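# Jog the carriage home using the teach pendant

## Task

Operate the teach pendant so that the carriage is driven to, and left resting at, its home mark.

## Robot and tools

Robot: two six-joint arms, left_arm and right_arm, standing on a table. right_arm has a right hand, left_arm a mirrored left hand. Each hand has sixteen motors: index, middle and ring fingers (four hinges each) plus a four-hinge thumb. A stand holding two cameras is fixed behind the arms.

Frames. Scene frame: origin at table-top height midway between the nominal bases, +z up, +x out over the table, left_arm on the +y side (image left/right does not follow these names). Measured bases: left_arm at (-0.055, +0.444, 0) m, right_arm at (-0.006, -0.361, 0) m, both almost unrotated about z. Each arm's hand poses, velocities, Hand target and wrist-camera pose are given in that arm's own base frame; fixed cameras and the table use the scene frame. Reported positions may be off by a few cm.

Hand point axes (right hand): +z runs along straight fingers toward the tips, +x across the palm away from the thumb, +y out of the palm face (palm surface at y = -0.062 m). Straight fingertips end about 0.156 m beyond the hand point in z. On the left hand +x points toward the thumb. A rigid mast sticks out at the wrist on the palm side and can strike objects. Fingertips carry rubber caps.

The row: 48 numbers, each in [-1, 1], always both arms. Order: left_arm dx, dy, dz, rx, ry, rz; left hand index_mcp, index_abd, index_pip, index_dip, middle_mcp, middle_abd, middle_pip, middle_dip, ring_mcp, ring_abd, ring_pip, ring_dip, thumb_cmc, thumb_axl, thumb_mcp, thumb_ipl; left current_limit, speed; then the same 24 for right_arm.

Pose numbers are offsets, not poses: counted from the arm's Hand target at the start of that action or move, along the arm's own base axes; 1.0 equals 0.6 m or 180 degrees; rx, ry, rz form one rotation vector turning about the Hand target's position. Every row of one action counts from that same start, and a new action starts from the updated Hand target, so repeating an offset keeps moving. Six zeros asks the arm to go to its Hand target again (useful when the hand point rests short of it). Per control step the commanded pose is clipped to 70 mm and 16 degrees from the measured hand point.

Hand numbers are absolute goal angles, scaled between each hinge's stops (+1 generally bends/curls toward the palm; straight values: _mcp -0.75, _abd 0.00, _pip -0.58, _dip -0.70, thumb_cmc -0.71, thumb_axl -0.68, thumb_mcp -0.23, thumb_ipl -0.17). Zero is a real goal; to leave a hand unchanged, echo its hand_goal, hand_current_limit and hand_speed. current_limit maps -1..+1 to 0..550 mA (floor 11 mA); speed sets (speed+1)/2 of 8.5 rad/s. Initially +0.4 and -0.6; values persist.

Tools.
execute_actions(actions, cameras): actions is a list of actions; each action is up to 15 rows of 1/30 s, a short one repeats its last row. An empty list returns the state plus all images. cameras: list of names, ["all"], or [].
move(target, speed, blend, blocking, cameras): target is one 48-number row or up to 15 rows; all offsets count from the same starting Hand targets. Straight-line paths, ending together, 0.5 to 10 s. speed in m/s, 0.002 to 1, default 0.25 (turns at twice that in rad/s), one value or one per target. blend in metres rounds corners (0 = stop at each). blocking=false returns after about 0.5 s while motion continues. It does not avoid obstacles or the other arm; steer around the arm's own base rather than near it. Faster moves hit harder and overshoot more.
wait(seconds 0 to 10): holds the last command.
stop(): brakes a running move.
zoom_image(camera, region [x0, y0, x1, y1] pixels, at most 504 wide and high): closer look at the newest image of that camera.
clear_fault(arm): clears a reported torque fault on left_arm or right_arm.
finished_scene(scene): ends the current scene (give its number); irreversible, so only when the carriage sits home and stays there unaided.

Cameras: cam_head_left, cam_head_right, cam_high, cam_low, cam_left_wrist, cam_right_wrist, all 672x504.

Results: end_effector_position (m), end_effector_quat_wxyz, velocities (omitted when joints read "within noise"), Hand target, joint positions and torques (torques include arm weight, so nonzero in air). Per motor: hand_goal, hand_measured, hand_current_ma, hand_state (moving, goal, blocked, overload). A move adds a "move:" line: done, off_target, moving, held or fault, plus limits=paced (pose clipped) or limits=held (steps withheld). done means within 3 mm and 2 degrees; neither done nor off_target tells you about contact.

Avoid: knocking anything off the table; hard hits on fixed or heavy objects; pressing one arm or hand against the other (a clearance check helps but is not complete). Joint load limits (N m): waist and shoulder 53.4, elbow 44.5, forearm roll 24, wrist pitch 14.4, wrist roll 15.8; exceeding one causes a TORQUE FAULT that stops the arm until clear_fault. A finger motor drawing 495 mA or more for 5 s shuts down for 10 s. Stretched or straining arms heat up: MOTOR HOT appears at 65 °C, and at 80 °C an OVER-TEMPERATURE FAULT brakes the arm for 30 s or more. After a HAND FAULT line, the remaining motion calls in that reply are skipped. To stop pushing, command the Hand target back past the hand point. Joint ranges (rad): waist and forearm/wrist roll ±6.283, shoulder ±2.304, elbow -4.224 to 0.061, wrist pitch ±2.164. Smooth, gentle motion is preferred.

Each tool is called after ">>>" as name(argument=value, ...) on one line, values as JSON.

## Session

>>> execute_actions(actions=[])

>>> zoom_image(camera="cam_high", region=[200, 120, 420, 420])

>>> zoom_image(camera="cam_low", region=[110, 120, 470, 280])

>>> zoom_image(camera="cam_head_left", region=[240, 200, 440, 320])

Scene clock: 0.00 s.
left_arm: end_effector_position=(+0.4293, -0.1137, +0.2363) hand_goal=(-0.754, +0.000, -0.576, -0.696, -0.754, +0.000, -0.576, -0.696, -0.754, +0.000, -0.576, -0.696, -0.714, -0.678, -0.226, -0.168) hand_measured=(-0.754, +0.000, -0.576, -0.696, -0.754, +0.000, -0.576, -0.696, -0.754, +0.000, -0.576, -0.696, -0.714, -0.678, -0.226, -0.168) hand_current_ma=(+0, +0, +0, +0, +0, +0, +0, +0, +0, +0, +0, +0, +0, +0, +0, +0) hand_state=(goal, goal, goal, goal, goal, goal, goal, goal, goal, goal, goal, goal, goal, goal, goal, goal) hand_current_limit=0.40 hand_speed=-0.60 end_effector_quat_wxyz=(+0.256, +0.746, -0.608, -0.095) | right_arm: end_effector_position=(+0.7882, +0.2196, +0.2044) hand_goal=(-0.754, +0.000, -0.576, -0.696, -0.754, +0.000, -0.576, -0.696, -0.754, +0.000, -0.576, -0.696, -0.714, -0.678, -0.226, -0.168) hand_measured=(-0.754, +0.000, -0.576, -0.696, -0.754, +0.000, -0.576, -0.696, -0.754, +0.000, -0.576, -0.696, -0.714, -0.678, -0.226, -0.168) hand_current_ma=(+0, +0, +0, +0, +0, +0, +0, +0, +0, +0, +0, +0, +0, +0, +0, +0) hand_state=(goal, goal, goal, goal, goal, goal, goal, goal, goal, goal, goal, goal, goal, goal, goal, goal) hand_current_limit=0.40 hand_speed=-0.60 end_effector_quat_wxyz=(-0.016, +0.684, +0.730, -0.007)
Joint positions: left_arm=[-0.038 -0.69 -1.232 -0.333 -1.046 -1.57] | right_arm=[0.319 -0.975 -1.855 0.027 -0.907 1.808]
Joint velocities: within noise
Joint torques (N m): no reading
Hand target: left_arm +0.4293, -0.1137, +0.2363; +0.256, +0.746, -0.608, -0.095 | right_arm +0.7882, +0.2196, +0.2044; -0.016, +0.684, +0.730, -0.007
camera_calibration:
cam_left_wrist: T_world_to_cam=[[0.360311, 0.804564, -0.472073, 0.0181689], [0.884093, -0.133089, 0.44796, -0.549369], [0.297584, -0.578761, -0.759262, 0.113197], [0, 0, 0, 1]] pos_world=[0.445461, -0.0222189, 0.340619]
cam_right_wrist: T_world_to_cam=[[0.63745, -0.769801, -0.0326094, -0.287386], [-0.510595, -0.453747, 0.730347, 0.308895], [-0.577018, -0.44891, -0.682298, 0.816419], [0, 0, 0, 1]] pos_world=[0.812004, 0.285428, 0.322069]

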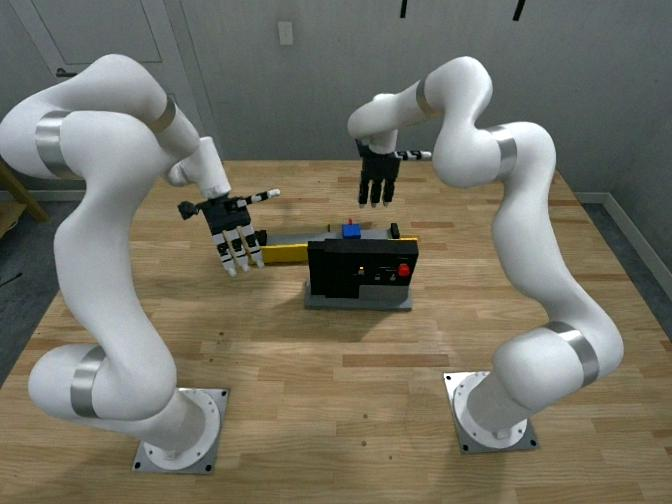

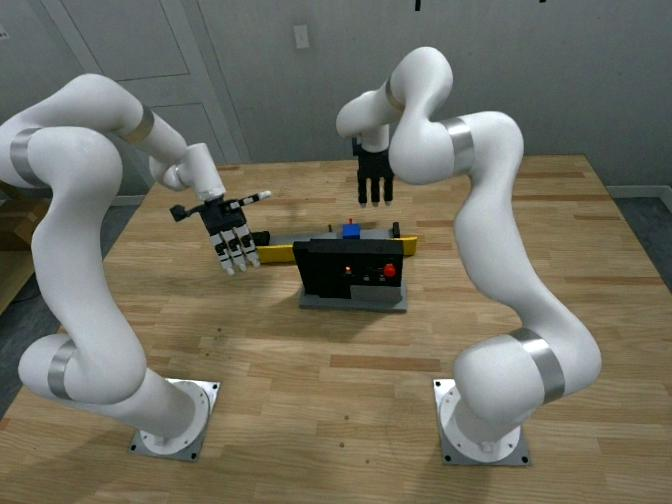

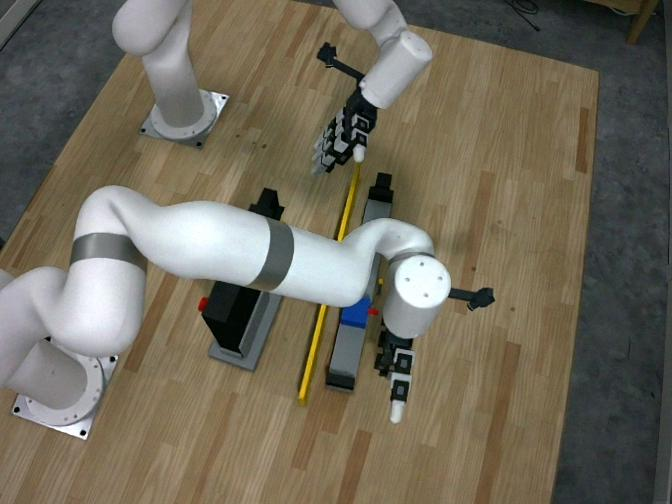

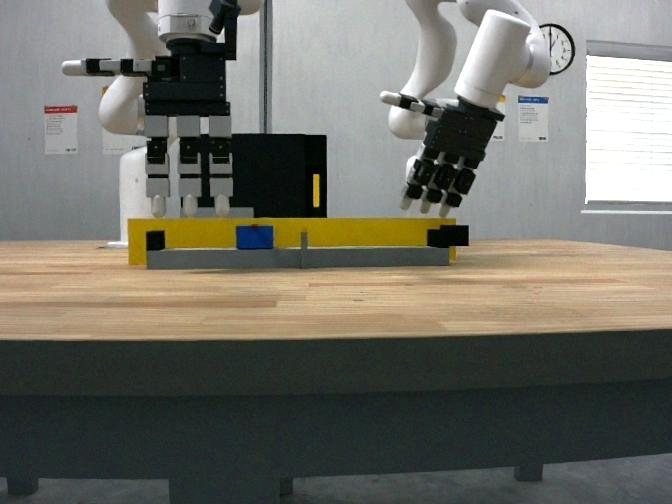

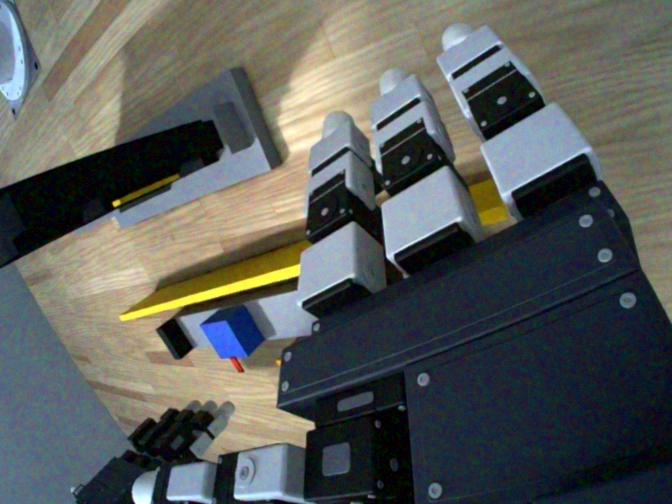

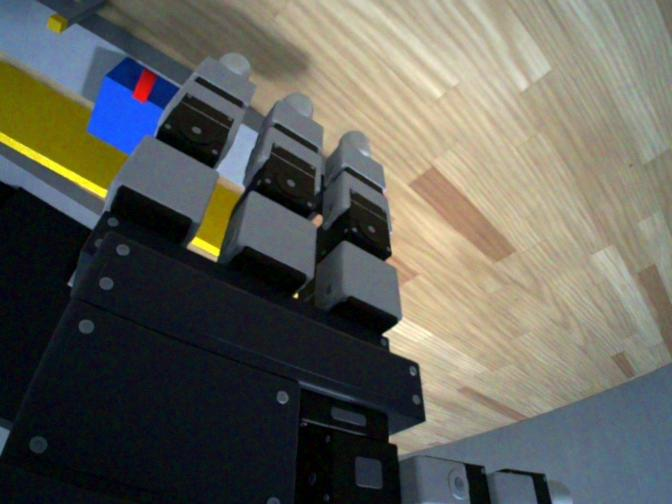

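Scaled by 1.680 from the camera's 672x504 image, which has a finer 960x720 frame.

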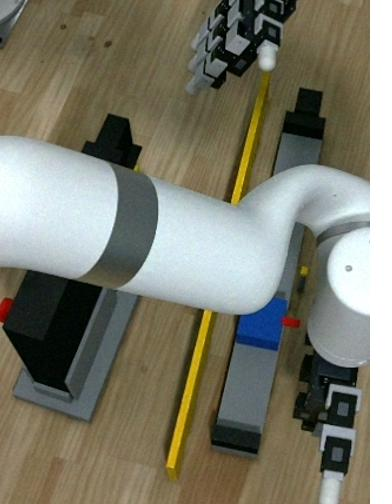

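Scaled by 1.400 from the camera's 672x504 image, which has a finer 960x720 frame.

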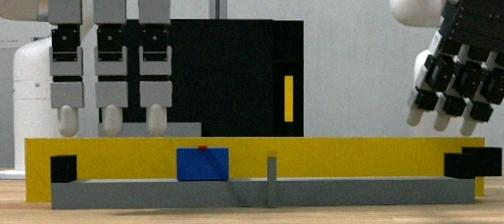

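Scaled by 2.520 from the camera's 672x504 image, which has a finer 960x720 frame.

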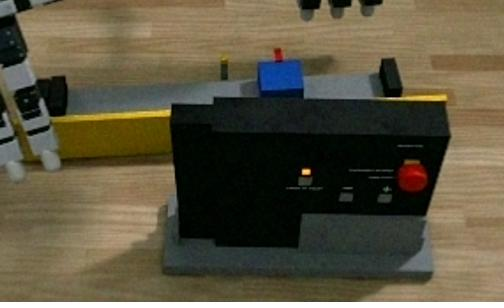

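>>> zoom_image(camera="cam_head_left", region=[300, 230, 430, 315])

>>> zoom_image(camera="cam_head_right", region=[290, 230, 420, 315])

Scaled by 3.877 from the camera's 672x504 image, which has a finer 960x720 frame.

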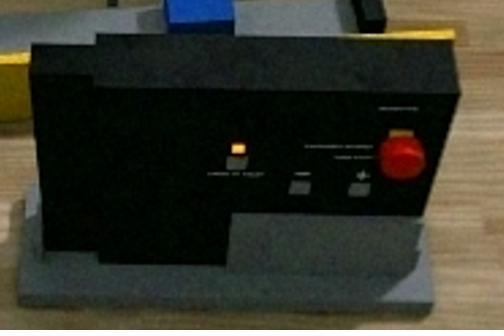

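Scaled by 3.877 from the camera's 672x504 image, which has a finer 960x720 frame.

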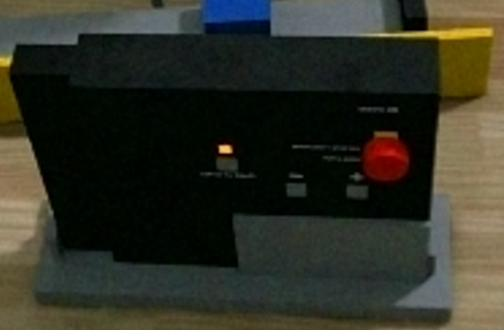

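>>> move(target=[[0,0.05,0.36,0,0,0,-0.754,0,0.591,0.464,-0.754,0,0.591,0.464,-0.754,0,0.299,-0.696,0.571,-0.678,-0.226,-0.168,0.4,-0.4,0,0,0.5,0,0,0,-0.754,0.333,-0.576,-0.696,0.15,0,0.7,0.4,0.15,0,0.7,0.4,-0.714,-0.678,-0.8,-0.168,0.4,-0.4],[0.03,0.05,0.36,-0.0193,-0.2915,0.4772,-0.754,0,0.591,0.464,-0.754,0,0.591,0.464,-0.754,0,0.299,-0.696,0.571,-0.678,-0.226,-0.168,0.4,-0.4,-0.88,-0.15,0.43,0,0,0,-0.754,0.333,-0.576,-0.696,0.15,0,0.7,0.4,0.15,0,0.7,0.4,-0.714,-0.678,-0.8,-0.168,0.4,-0.4]], speed=[0.25,0.3], cameras=["cam_head_left","cam_high"])

Scene clock: 59.70 s.
left_arm: end_effector_position=(+0.4474, -0.0835, +0.4520) hand_goal=(-0.754, +0.000, +0.590, +0.464, -0.754, +0.000, +0.590, +0.464, -0.754, +0.000, +0.298, -0.696, +0.570, -0.678, -0.226, -0.168) hand_measured=(-0.756, +0.000, +0.584, +0.462, -0.756, +0.000, +0.584, +0.462, -0.758, +0.000, +0.292, -0.696, +0.574, -0.678, -0.224, -0.168) hand_current_ma=(-4, +0, -10, -4, -3, +0, -11, -4, -5, +0, -9, +0, +8, +1, +3, +0) hand_state=(goal, goal, goal, goal, goal, goal, goal, goal, goal, goal, goal, goal, goal, goal, goal, goal) hand_current_limit=0.40 hand_speed=-0.40 end_effector_quat_wxyz=(+0.006, +0.904, -0.005, +0.427) | right_arm: end_effector_position=(+0.2602, +0.1296, +0.4624) hand_goal=(-0.754, +0.332, -0.576, -0.696, +0.150, +0.000, +0.700, +0.400, +0.150, +0.000, +0.700, +0.400, -0.714, -0.678, -0.800, -0.168) hand_measured=(-0.754, +0.326, -0.576, -0.696, +0.134, +0.000, +0.696, +0.398, +0.134, +0.000, +0.696, +0.398, -0.714, -0.678, -0.792, -0.168) hand_current_ma=(+2, -16, -2, +0, -59, +0, -14, -8, -57, +0, -12, -7, -1, +2, +30, +1) hand_state=(goal, goal, goal, goal, goal, goal, goal, goal, goal, goal, goal, goal, goal, goal, goal, goal) hand_current_limit=0.40 hand_speed=-0.40 end_effector_quat_wxyz=(-0.016, +0.684, +0.730, -0.007)
Joint positions: left_arm=[0.019 0.433 -0.475 -0.849 -0.039 -2.277] | right_arm=[0.672 0.6 -0.631 0.031 -1.249 2.168]
Joint torques (N m): left_arm=[-5.49 10.13 -27.84 1.24 1.71 -0.39] | right_arm=[1.14 0.59 -28.68 0.51 -0.34 0.31]
Hand target: left_arm +0.4473, -0.0837, +0.4523; +0.001, +0.906, -0.003, +0.423 | right_arm +0.2602, +0.1296, +0.4624; -0.016, +0.684, +0.730, -0.007
Off the commanded pose: left_arm 0.000 m, 1 deg | right_arm 0.000 m, 0 deg.
move: done
Images, in order (width x height): cam_head_left 672x504, cam_high 672x504.

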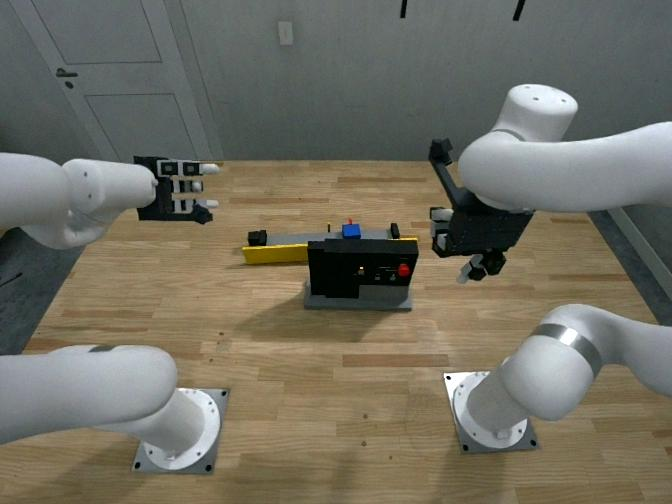

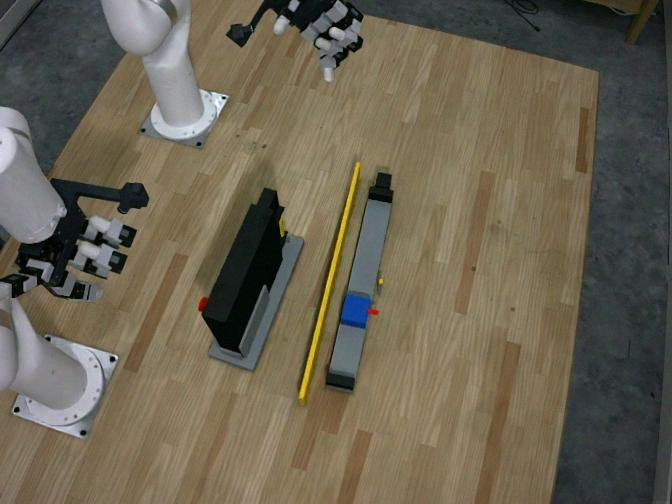

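>>> move(target=[[0.0145,-0.2355,-0.45,0,0,0,-0.754,0,0.591,0.464,-0.754,0,0.591,0.464,-0.754,0,0.299,-0.696,0.571,-0.678,-0.226,-0.168,0.4,-0.4,0,0,0,0.0155,-0.0065,0.96,-0.754,0.333,-0.576,-0.696,0.15,0,0.7,0.4,0.15,0,0.7,0.4,-0.714,-0.678,-0.8,-0.168,0.4,-0.4],[0.0145,-0.2355,-0.529,-0.0017,-0.2222,0,-0.754,0,0.591,0.464,-0.754,0,0.591,0.464,-0.754,0,0.299,-0.696,0.571,-0.678,-0.226,-0.168,0.4,-0.4,-0.0,0.0,0,0.0155,-0.0065,0.96,-0.754,0.333,-0.576,-0.696,0.15,0,0.7,0.4,0.15,0,0.7,0.4,-0.714,-0.678,-0.8,-0.168,0.4,-0.4]], speed=[0.35,0.2], cameras=["cam_head_left","cam_high","cam_low"])

Scene clock: 77.37 s.
left_arm: end_effector_position=(+0.4560, -0.2250, +0.1349) hand_goal=(-0.754, +0.000, +0.590, +0.464, -0.754, +0.000, +0.590, +0.464, -0.754, +0.000, +0.298, -0.696, +0.570, -0.678, -0.226, -0.168) hand_measured=(-0.756, +0.000, +0.588, +0.462, -0.756, +0.000, +0.586, +0.462, -0.756, +0.000, +0.296, -0.696, +0.576, -0.678, -0.224, -0.168) hand_current_ma=(-4, +0, -4, -4, -3, +0, -5, -4, -5, +0, -4, +0, +13, +1, +3, +0) hand_state=(goal, goal, goal, goal, goal, goal, goal, goal, goal, goal, goal, goal, goal, goal, goal, goal) hand_current_limit=0.40 hand_speed=-0.40 end_effector_quat_wxyz=(+0.003, +0.707, -0.002, +0.707) | right_arm: end_effector_position=(+0.2602, +0.1296, +0.4624) hand_goal=(-0.754, +0.332, -0.576, -0.696, +0.150, +0.000, +0.700, +0.400, +0.150, +0.000, +0.700, +0.400, -0.714, -0.678, -0.800, -0.168) hand_measured=(-0.754, +0.326, -0.576, -0.696, +0.134, +0.000, +0.696, +0.398, +0.134, +0.000, +0.696, +0.398, -0.714, -0.678, -0.792, -0.168) hand_current_ma=(+2, -16, -2, +0, -59, +0, -14, -8, -57, +0, -12, -7, -1, +2, +30, +1) hand_state=(goal, goal, goal, goal, goal, goal, goal, goal, goal, goal, goal, goal, goal, goal, goal, goal) hand_current_limit=0.40 hand_speed=-0.40 end_effector_quat_wxyz=(+0.000, +0.685, -0.728, +0.000)
Joint positions: left_arm=[-0.53 -1.046 -0.567 -0.576 1.982 -3.396] | right_arm=[0.288 0.23 -0.866 0 -1.097 -1.222]
Joint torques (N m): left_arm=[0.39 45.13 -2.05 -0.26 3.09 -0.59] | right_arm=[0.11 7.34 -31.5 1.09 0.15 -0.52]
Hand target: left_arm +0.4560, -0.2250, +0.1349; +0.003, +0.707, -0.002, +0.707 | right_arm +0.2602, +0.1296, +0.4624; +0.000, +0.685, -0.728, +0.000
Off the commanded pose: left_arm 0.000 m, 0 deg | right_arm 0.000 m, 0 deg.
move: done
Images, in order (width x height): cam_head_left 672x504, cam_high 672x504, cam_low 672x504.

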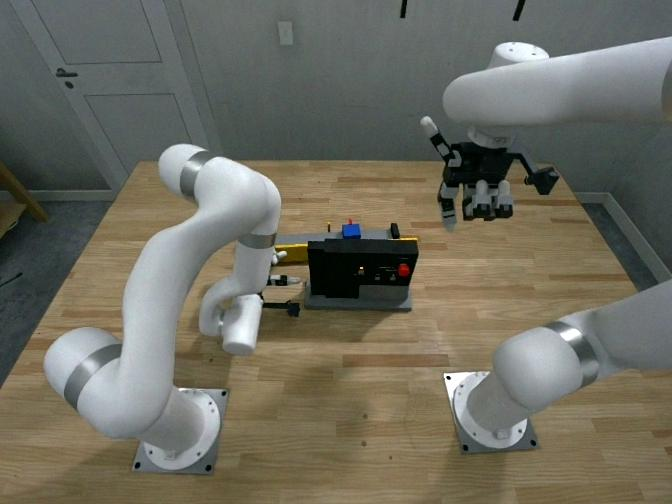

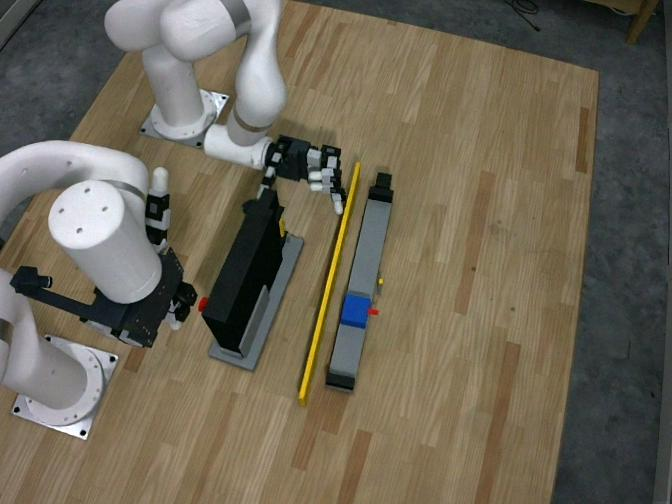

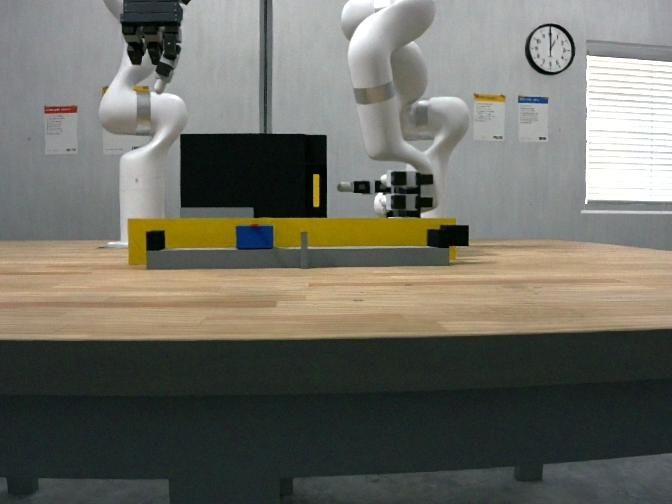

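>>> zoom_image(camera="cam_high", region=[220, 120, 370, 270])

>>> zoom_image(camera="cam_low", region=[280, 150, 450, 260])

Scaled by 3.360 from the camera's 672x504 image, which has a finer 960x720 frame.

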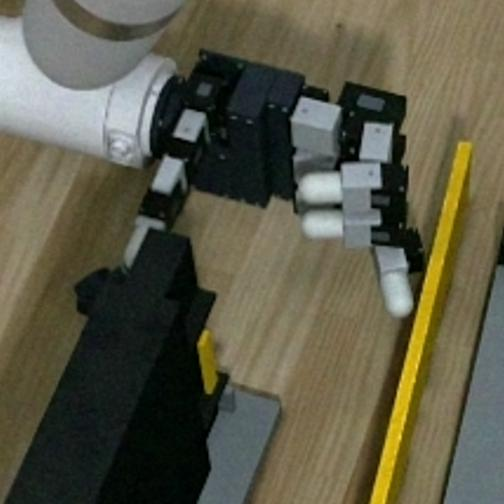

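Scaled by 2.965 from the camera's 672x504 image, which has a finer 960x720 frame.

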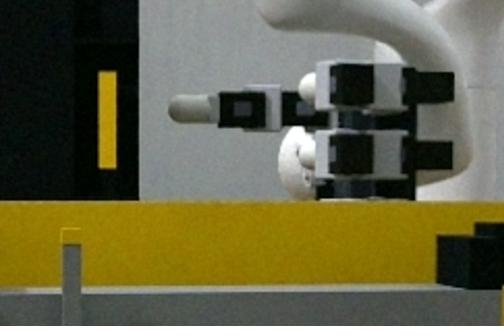

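>>> zoom_image(camera="cam_high", region=[190, 170, 320, 380])

Scaled by 2.400 from the camera's 672x504 image, which has a finer 960x720 frame.

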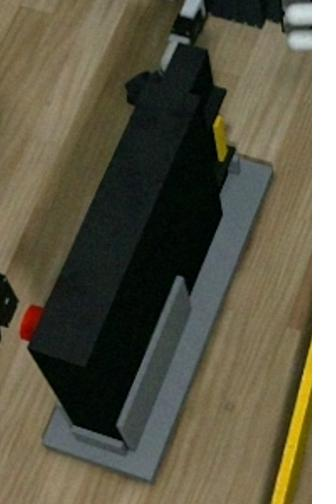

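>>> move(target=[0.0053,-0.25,0,0,0,0,-0.754,0,0.591,0.464,-0.754,0,0.591,0.464,-0.754,0,0.299,-0.696,0.571,-0.678,-0.226,-0.168,0.4,-0.4,-0.1503,0.2507,-0.27,-0.0132,-0.2218,0,-0.754,0.333,-0.576,-0.696,0.15,0,0.7,0.4,0.15,0,0.7,0.4,-0.714,-0.678,-0.8,-0.168,0.4,-0.4], speed=0.1, cameras=["cam_head_left","cam_high","cam_low","cam_right_wrist"])

>>> zoom_image(camera="cam_high", region=[190, 150, 320, 320])

>>> zoom_image(camera="cam_low", region=[270, 150, 400, 240])

Scene clock: 112.00 s.
left_arm: end_effector_position=(+0.4592, -0.3750, +0.1349) hand_goal=(-0.754, +0.000, +0.590, +0.464, -0.754, +0.000, +0.590, +0.464, -0.754, +0.000, +0.298, -0.696, +0.570, -0.678, -0.226, -0.168) hand_measured=(-0.756, +0.000, +0.588, +0.462, -0.756, +0.000, +0.586, +0.462, -0.756, +0.000, +0.296, -0.696, +0.576, -0.678, -0.224, -0.168) hand_current_ma=(-4, +0, -4, -4, -3, +0, -5, -4, -4, +0, -4, +0, +13, +1, +3, +0) hand_state=(goal, goal, goal, goal, goal, goal, goal, goal, goal, goal, goal, goal, goal, goal, goal, goal) hand_current_limit=0.40 hand_speed=-0.40 end_effector_quat_wxyz=(+0.003, +0.707, -0.002, +0.707) | right_arm: end_effector_position=(+0.1700, +0.2800, +0.3004) hand_goal=(-0.754, +0.332, -0.576, -0.696, +0.150, +0.000, +0.700, +0.400, +0.150, +0.000, +0.700, +0.400, -0.714, -0.678, -0.800, -0.168) hand_measured=(-0.748, +0.326, -0.576, -0.696, +0.138, +0.000, +0.696, +0.398, +0.140, +0.000, +0.696, +0.398, -0.712, -0.678, -0.794, -0.168) hand_current_ma=(+18, -14, -2, +0, -41, +0, -14, -8, -39, +0, -12, -7, +8, +0, +27, +1) hand_state=(goal, goal, goal, goal, goal, goal, goal, goal, goal, goal, goal, goal, goal, goal, goal, goal) hand_current_limit=0.40 hand_speed=-0.40 end_effector_quat_wxyz=(-0.234, +0.644, -0.684, +0.249)
Joint positions: left_arm=[-0.877 -1.038 -0.787 -0.886 1.732 -3.336] | right_arm=[1.231 0.317 -0.429 -1.007 -0.818 0.466]
Joint torques (N m): left_arm=[-6.1 50.82 -7.92 -0.12 1.62 0.11] | right_arm=[0.14 4.8 -26.68 -0.04 -0.62 0.19]
Hand target: left_arm +0.4592, -0.3750, +0.1349; +0.003, +0.707, -0.002, +0.707 | right_arm +0.1700, +0.2800, +0.3004; -0.234, +0.644, -0.684, +0.249
Off the commanded pose: left_arm 0.000 m, 0 deg | right_arm 0.000 m, 0 deg.
move: done
camera_calibration:
cam_right_wrist: T_world_to_cam=[[-0.398363, 0.835381, -0.378741, -0.0130171], [-0.00623044, 0.410445, 0.911864, -0.431714], [0.917207, 0.365613, -0.158302, -0.0871471], [0, 0, 0, 1]] pos_world=[0.0720566, 0.219931, 0.374938]
Images, in order (width x height): cam_head_left 672x504, cam_high 672x504, cam_low 672x504, cam_right_wrist 672x504.

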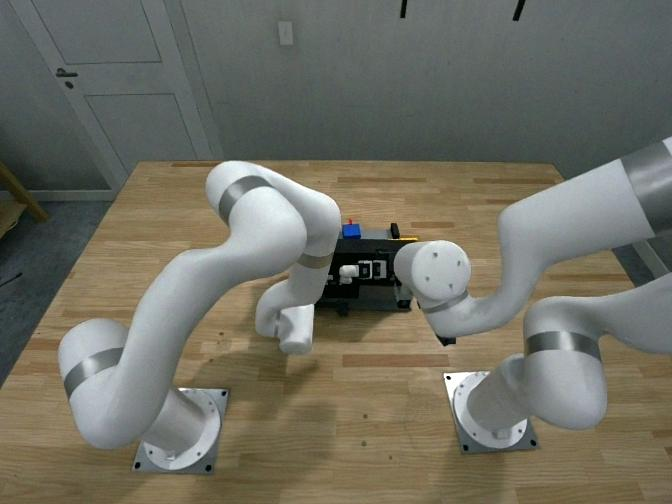

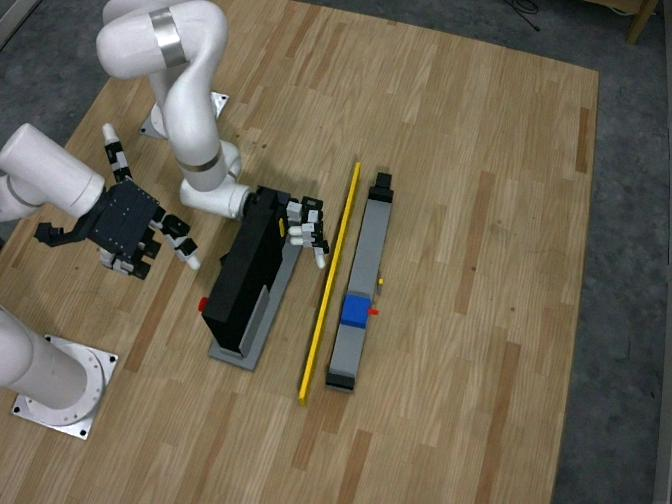

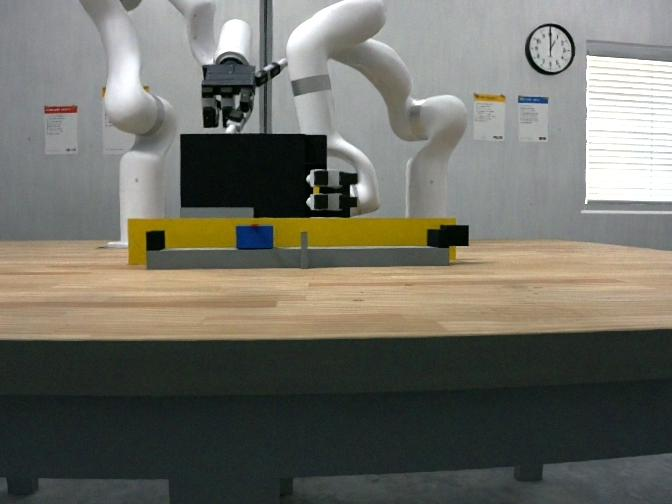

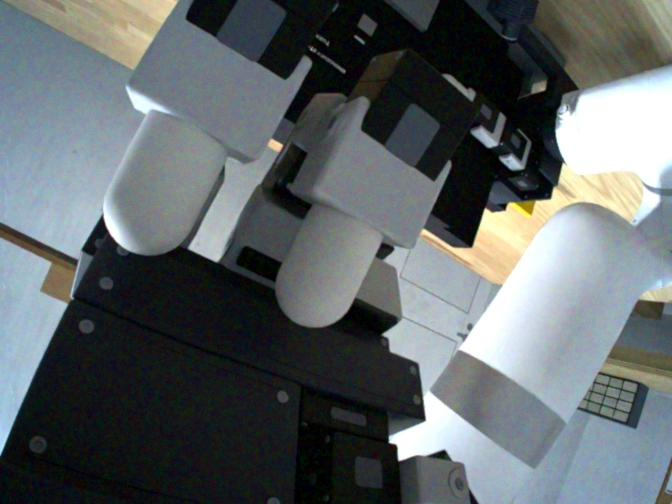

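Scaled by 2.965 from the camera's 672x504 image, which has a finer 960x720 frame.

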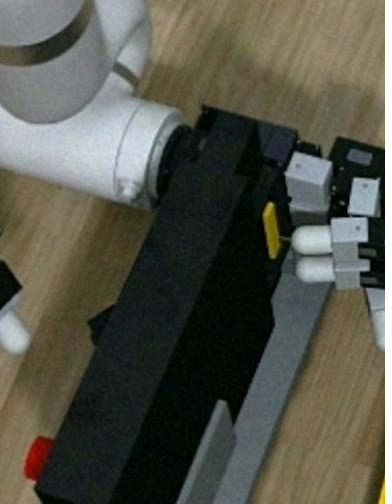

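Scaled by 3.877 from the camera's 672x504 image, which has a finer 960x720 frame.

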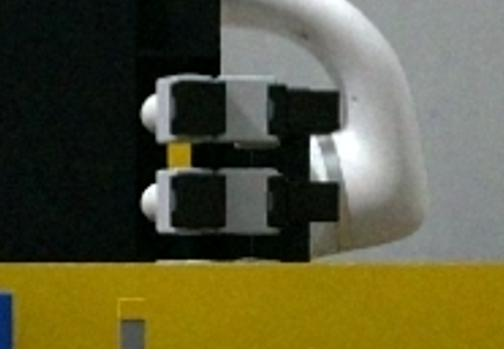

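>>> move(target=[[0,0.015,0,0,0,0,-0.754,0,0.591,0.464,-0.754,0,0.591,0.464,-0.754,0,0.299,-0.696,0.571,-0.678,-0.226,-0.168,0.4,-0.6,0.0,-0.0,-0.1,0,0,0,-0.754,0.333,-0.576,-0.696,0.15,0,0.7,0.4,0.15,0,0.7,0.4,-0.714,-0.678,-0.8,-0.168,0.4,-0.4],[-0.025,0.015,0,0,0,0,-0.754,0,0.591,0.464,-0.754,0,0.591,0.464,-0.754,0,0.299,-0.696,0.571,-0.678,-0.226,-0.168,0.4,-0.6,0.013,-0.0562,-0.2145,0,0,0,-0.754,0.333,-0.576,-0.696,0.15,0,0.7,0.4,0.15,0,0.7,0.4,-0.714,-0.678,-0.8,-0.168,0.4,-0.4]], speed=0.08, cameras=["cam_head_left","cam_head_right","cam_high","cam_low","cam_right_wrist"])

>>> zoom_image(camera="cam_high", region=[190, 150, 320, 320])

>>> zoom_image(camera="cam_head_left", region=[320, 210, 430, 310])

>>> zoom_image(camera="cam_low", region=[270, 150, 400, 240])

Scene clock: 127.13 s.
left_arm: end_effector_position=(+0.4442, -0.3660, +0.1349) hand_goal=(-0.754, +0.000, +0.590, +0.464, -0.754, +0.000, +0.590, +0.464, -0.754, +0.000, +0.298, -0.696, +0.570, -0.678, -0.226, -0.168) hand_measured=(-0.756, +0.000, +0.588, +0.462, -0.756, +0.000, +0.586, +0.462, -0.756, +0.000, +0.296, -0.696, +0.576, -0.678, -0.224, -0.168) hand_current_ma=(-4, +0, -4, -4, -3, +0, -5, -4, -4, +0, -4, +0, +13, +1, +3, +0) hand_state=(goal, goal, goal, goal, goal, goal, goal, goal, goal, goal, goal, goal, goal, goal, goal, goal) hand_current_limit=0.40 hand_speed=-0.60 end_effector_quat_wxyz=(+0.003, +0.707, -0.002, +0.707) | right_arm: end_effector_position=(+0.1778, +0.2463, +0.1717) hand_goal=(-0.754, +0.332, -0.576, -0.696, +0.150, +0.000, +0.700, +0.400, +0.150, +0.000, +0.700, +0.400, -0.714, -0.678, -0.800, -0.168) hand_measured=(-0.748, +0.326, -0.576, -0.696, +0.140, +0.000, +0.696, +0.398, +0.140, +0.000, +0.696, +0.398, -0.712, -0.678, -0.794, -0.168) hand_current_ma=(+18, -14, -2, +0, -39, +0, -14, -8, -38, +0, -12, -7, +8, +0, +26, +1) hand_state=(goal, goal, goal, goal, goal, goal, goal, goal, goal, goal, goal, goal, goal, goal, goal, goal) hand_current_limit=0.40 hand_speed=-0.40 end_effector_quat_wxyz=(-0.234, +0.644, -0.684, +0.249)
Joint positions: left_arm=[-0.894 -1.035 -0.748 -0.907 1.751 -3.367] | right_arm=[1.156 0.066 -0.25 -1.527 -0.647 1.066]
Joint torques (N m): left_arm=[-5.44 54.69 -2.84 -0.08 2.95 -0.53] | right_arm=[-1.02 6.1 -19.18 0.4 -0.51 0.42]
Hand target: left_arm +0.4442, -0.3660, +0.1349; +0.003, +0.707, -0.002, +0.707 | right_arm +0.1778, +0.2463, +0.1717; -0.234, +0.644, -0.684, +0.249
Off the commanded pose: left_arm 0.000 m, 0 deg | right_arm 0.000 m, 0 deg.
move: done
camera_calibration:
cam_right_wrist: T_world_to_cam=[[-0.398363, 0.835398, -0.378705, -0.0305135], [-0.00621481, 0.410412, 0.911879, -0.300475], [0.917207, 0.365613, -0.158301, -0.102354], [0, 0, 0, 1]] pos_world=[0.0798566, 0.186231, 0.246238]
Images, in order (width x height): cam_head_left 672x504, cam_head_right 672x504, cam_high 672x504, cam_low 672x504, cam_right_wrist 672x504.

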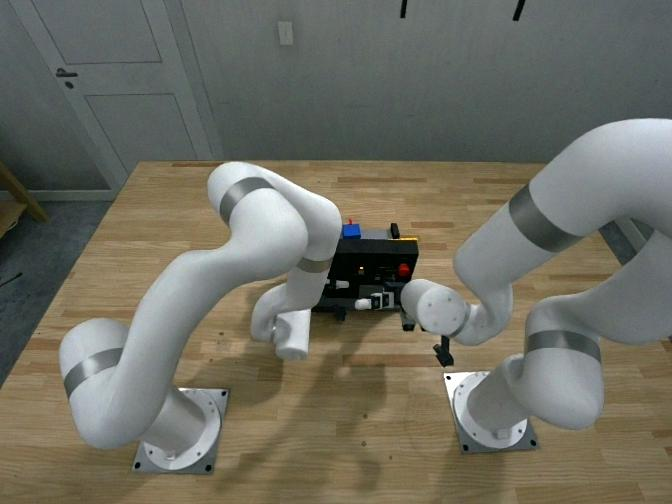

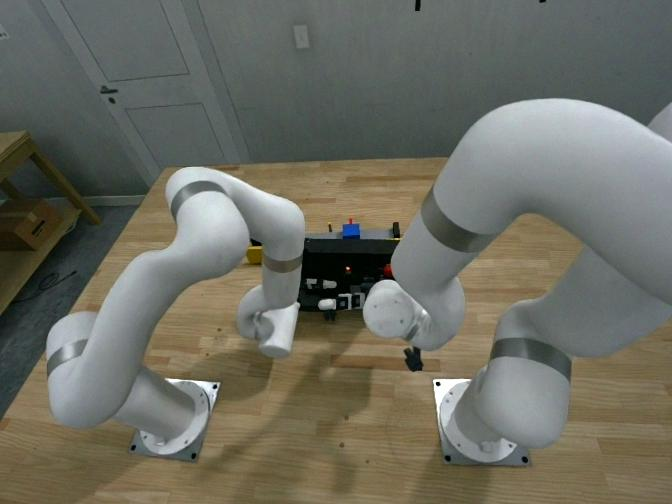

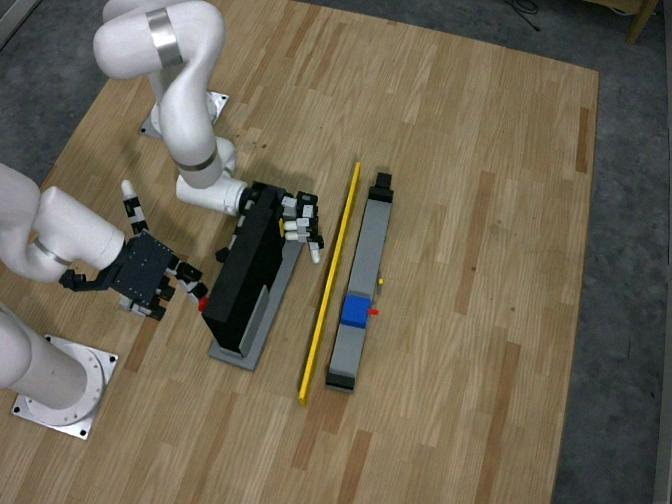

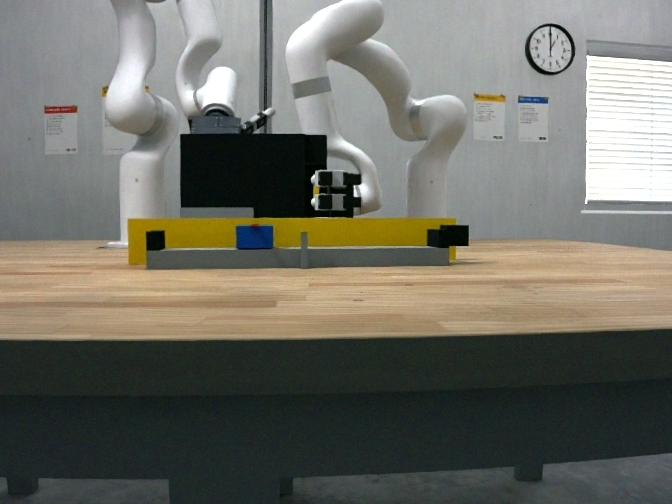

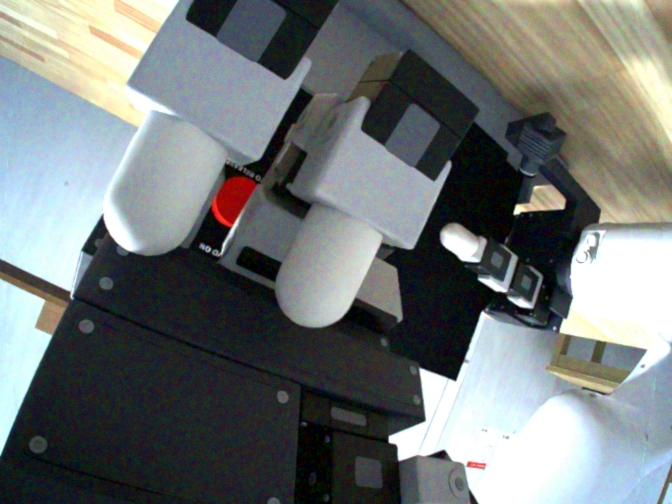

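Scaled by 2.965 from the camera's 672x504 image, which has a finer 960x720 frame.

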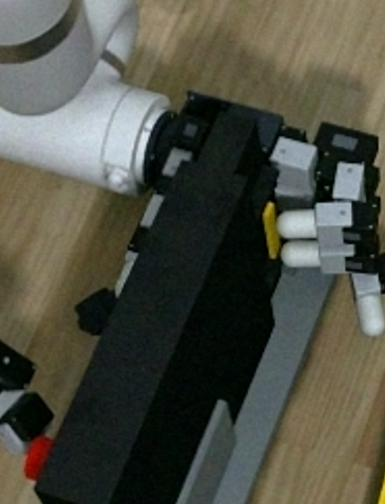

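Scaled by 4.582 from the camera's 672x504 image, which has a finer 960x720 frame.

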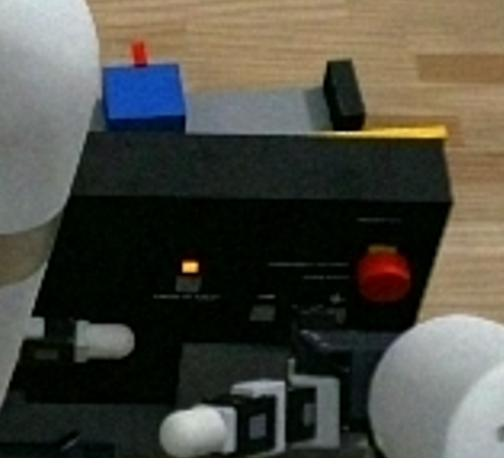

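Scaled by 3.877 from the camera's 672x504 image, which has a finer 960x720 frame.

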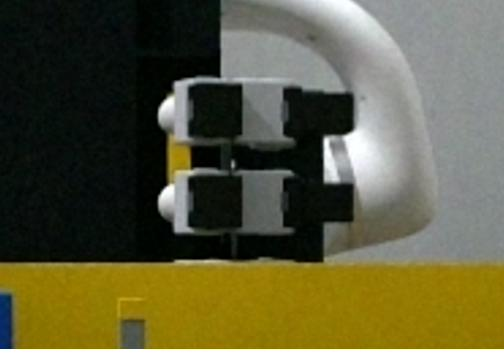

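>>> move(target=[-0.01,0.0,0,0,0,0,-0.754,0,0.591,0.464,-0.754,0,0.591,0.464,-0.754,0,0.299,-0.696,0.571,-0.678,-0.01,-0.03,0.75,-0.7,0.0465,-0.0003,0,0,0,0,-0.754,0.333,-0.576,-0.696,0.15,0,0.7,0.4,0.15,0,0.7,0.4,-0.714,-0.678,-0.8,-0.168,0.4,-0.4], speed=0.05)

>>> move(target=[-0.0033,0.0,0,0,0,0,-0.754,0,0.591,0.464,-0.754,0,0.591,0.464,-0.754,0,0.299,-0.696,0.571,-0.678,-0.01,-0.03,0.75,-0.7,0.0083,-0.0007,0,0,0,0,-0.754,0.333,-0.576,-0.696,0.15,0,0.7,0.4,0.15,0,0.7,0.4,-0.714,-0.678,-0.8,-0.168,0.4,-0.4], speed=0.03, cameras=["cam_head_left","cam_high"])

>>> zoom_image(camera="cam_head_left", region=[320, 210, 430, 310])

>>> zoom_image(camera="cam_high", region=[160, 150, 320, 340])

Scene clock: 140.07 s.
left_arm: end_effector_position=(+0.4382, -0.3660, +0.1349) hand_goal=(-0.754, +0.000, +0.590, +0.464, -0.754, +0.000, +0.590, +0.464, -0.754, +0.000, +0.298, -0.696, +0.570, -0.678, -0.010, -0.030) hand_measured=(-0.762, +0.000, +0.584, +0.462, -0.762, +0.000, +0.584, +0.462, -0.756, +0.000, +0.296, -0.696, +0.576, -0.678, -0.092, -0.068) hand_current_ma=(-18, +0, -10, -4, -19, +0, -12, -3, -4, +0, -4, +0, +13, +1, -394, -163) hand_state=(goal, goal, goal, goal, goal, goal, goal, goal, goal, goal, goal, goal, goal, goal, blocked, blocked) hand_current_limit=0.75 hand_speed=-0.70 end_effector_quat_wxyz=(+0.003, +0.707, -0.002, +0.707) | right_arm: end_effector_position=(+0.2057, +0.2461, +0.1717) hand_goal=(-0.754, +0.332, -0.576, -0.696, +0.150, +0.000, +0.700, +0.400, +0.150, +0.000, +0.700, +0.400, -0.714, -0.678, -0.800, -0.168) hand_measured=(-0.744, +0.330, -0.574, -0.696, +0.140, +0.000, +0.696, +0.398, +0.140, +0.000, +0.696, +0.398, -0.712, -0.678, -0.794, -0.168) hand_current_ma=(+33, -5, +3, +0, -39, +0, -14, -8, -38, +0, -12, -7, +8, +0, +26, +1) hand_state=(goal, goal, goal, goal, goal, goal, goal, goal, goal, goal, goal, goal, goal, goal, goal, goal) hand_current_limit=0.40 hand_speed=-0.40 end_effector_quat_wxyz=(-0.234, +0.644, -0.684, +0.249)
Joint positions: left_arm=[-0.907 -1.034 -0.74 -0.921 1.753 -3.376] | right_arm=[1.058 0.032 -0.282 -1.624 -0.617 1.071]
Joint torques (N m): left_arm=[-4.27 54.93 -2.32 -0.78 2.97 -0.63] | right_arm=[0.22 7.48 -21.78 -0.29 -0.2 0.4]
Hand target: left_arm +0.4382, -0.3660, +0.1349; +0.003, +0.707, -0.002, +0.707 | right_arm +0.2057, +0.2461, +0.1717; -0.234, +0.644, -0.684, +0.249
Off the commanded pose: left_arm 0.000 m, 0 deg | right_arm 0.000 m, 0 deg.
move: done

Scene clock: 140.87 s.
left_arm: end_effector_position=(+0.4362, -0.3660, +0.1349) hand_goal=(-0.754, +0.000, +0.590, +0.464, -0.754, +0.000, +0.590, +0.464, -0.754, +0.000, +0.298, -0.696, +0.570, -0.678, -0.010, -0.030) hand_measured=(-0.768, +0.000, +0.582, +0.462, -0.768, +0.000, +0.580, +0.462, -0.756, +0.000, +0.296, -0.696, +0.576, -0.678, -0.080, -0.068) hand_current_ma=(-33, +0, -16, -2, -32, +0, -20, -1, -4, +0, -4, +0, +13, +1, -321, -163) hand_state=(goal, goal, goal, goal, goal, goal, goal, goal, goal, goal, goal, goal, goal, goal, blocked, blocked) hand_current_limit=0.75 hand_speed=-0.70 end_effector_quat_wxyz=(+0.003, +0.707, -0.002, +0.707) | right_arm: end_effector_position=(+0.2107, +0.2457, +0.1717) hand_goal=(-0.754, +0.332, -0.576, -0.696, +0.150, +0.000, +0.700, +0.400, +0.150, +0.000, +0.700, +0.400, -0.714, -0.678, -0.800, -0.168) hand_measured=(-0.722, +0.338, -0.562, -0.692, +0.140, +0.000, +0.696, +0.398, +0.140, +0.000, +0.696, +0.398, -0.712, -0.678, -0.794, -0.168) hand_current_ma=(+130, +16, +48, +12, -39, +0, -14, -8, -38, +0, -12, -7, +8, +0, +26, +1) hand_state=(blocked, goal, goal, goal, goal, goal, goal, goal, goal, goal, goal, goal, goal, goal, goal, goal) hand_current_limit=0.40 hand_speed=-0.40 end_effector_quat_wxyz=(-0.234, +0.644, -0.684, +0.249)
Joint positions: left_arm=[-0.911 -1.034 -0.737 -0.926 1.753 -3.378] | right_arm=[1.041 0.027 -0.287 -1.641 -0.611 1.072]
Joint torques (N m): left_arm=[-4.82 54.48 -2.24 -0.38 3.1 -0.54] | right_arm=[-2.03 7.53 -21.72 -0.69 -0.63 0.43]
Hand target: left_arm +0.4362, -0.3660, +0.1349; +0.003, +0.707, -0.002, +0.707 | right_arm +0.2107, +0.2457, +0.1717; -0.234, +0.644, -0.684, +0.249
Off the commanded pose: left_arm 0.000 m, 0 deg | right_arm 0.000 m, 0 deg.
move: done
Images, in order (width x height): cam_head_left 672x504, cam_high 672x504.

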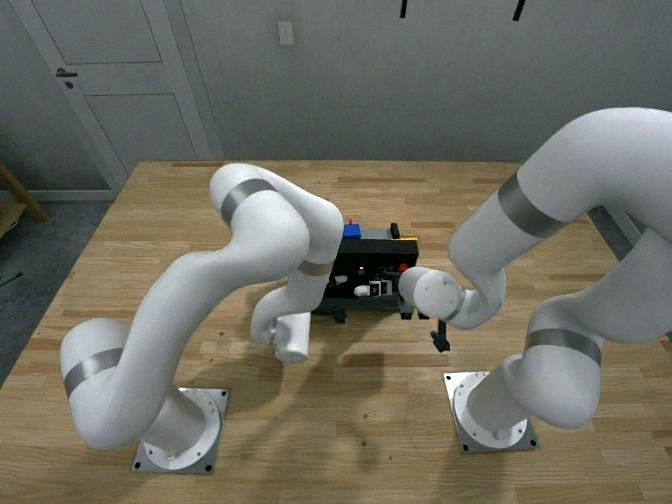

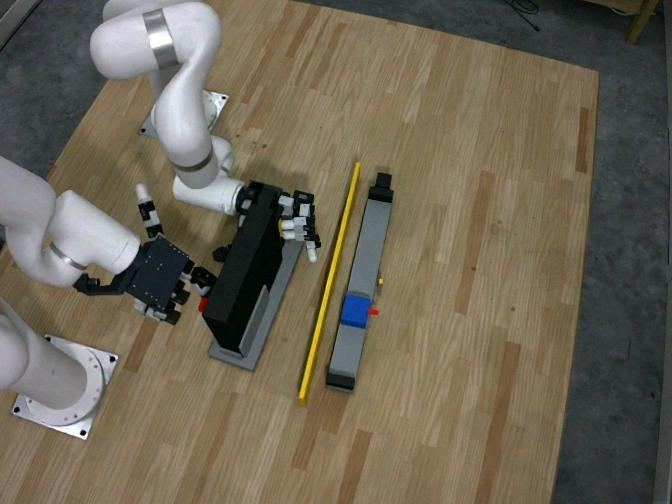

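Scaled by 4.582 from the camera's 672x504 image, which has a finer 960x720 frame.

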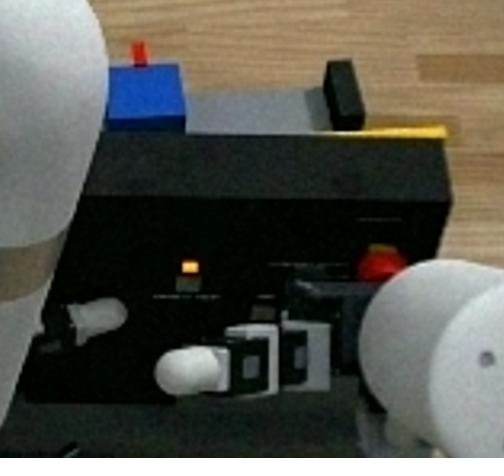

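Scaled by 2.653 from the camera's 672x504 image, which has a finer 960x720 frame.

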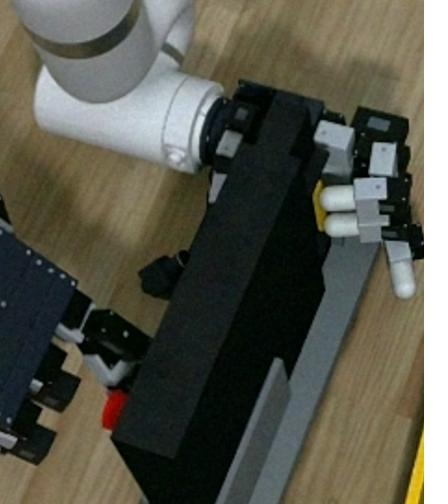

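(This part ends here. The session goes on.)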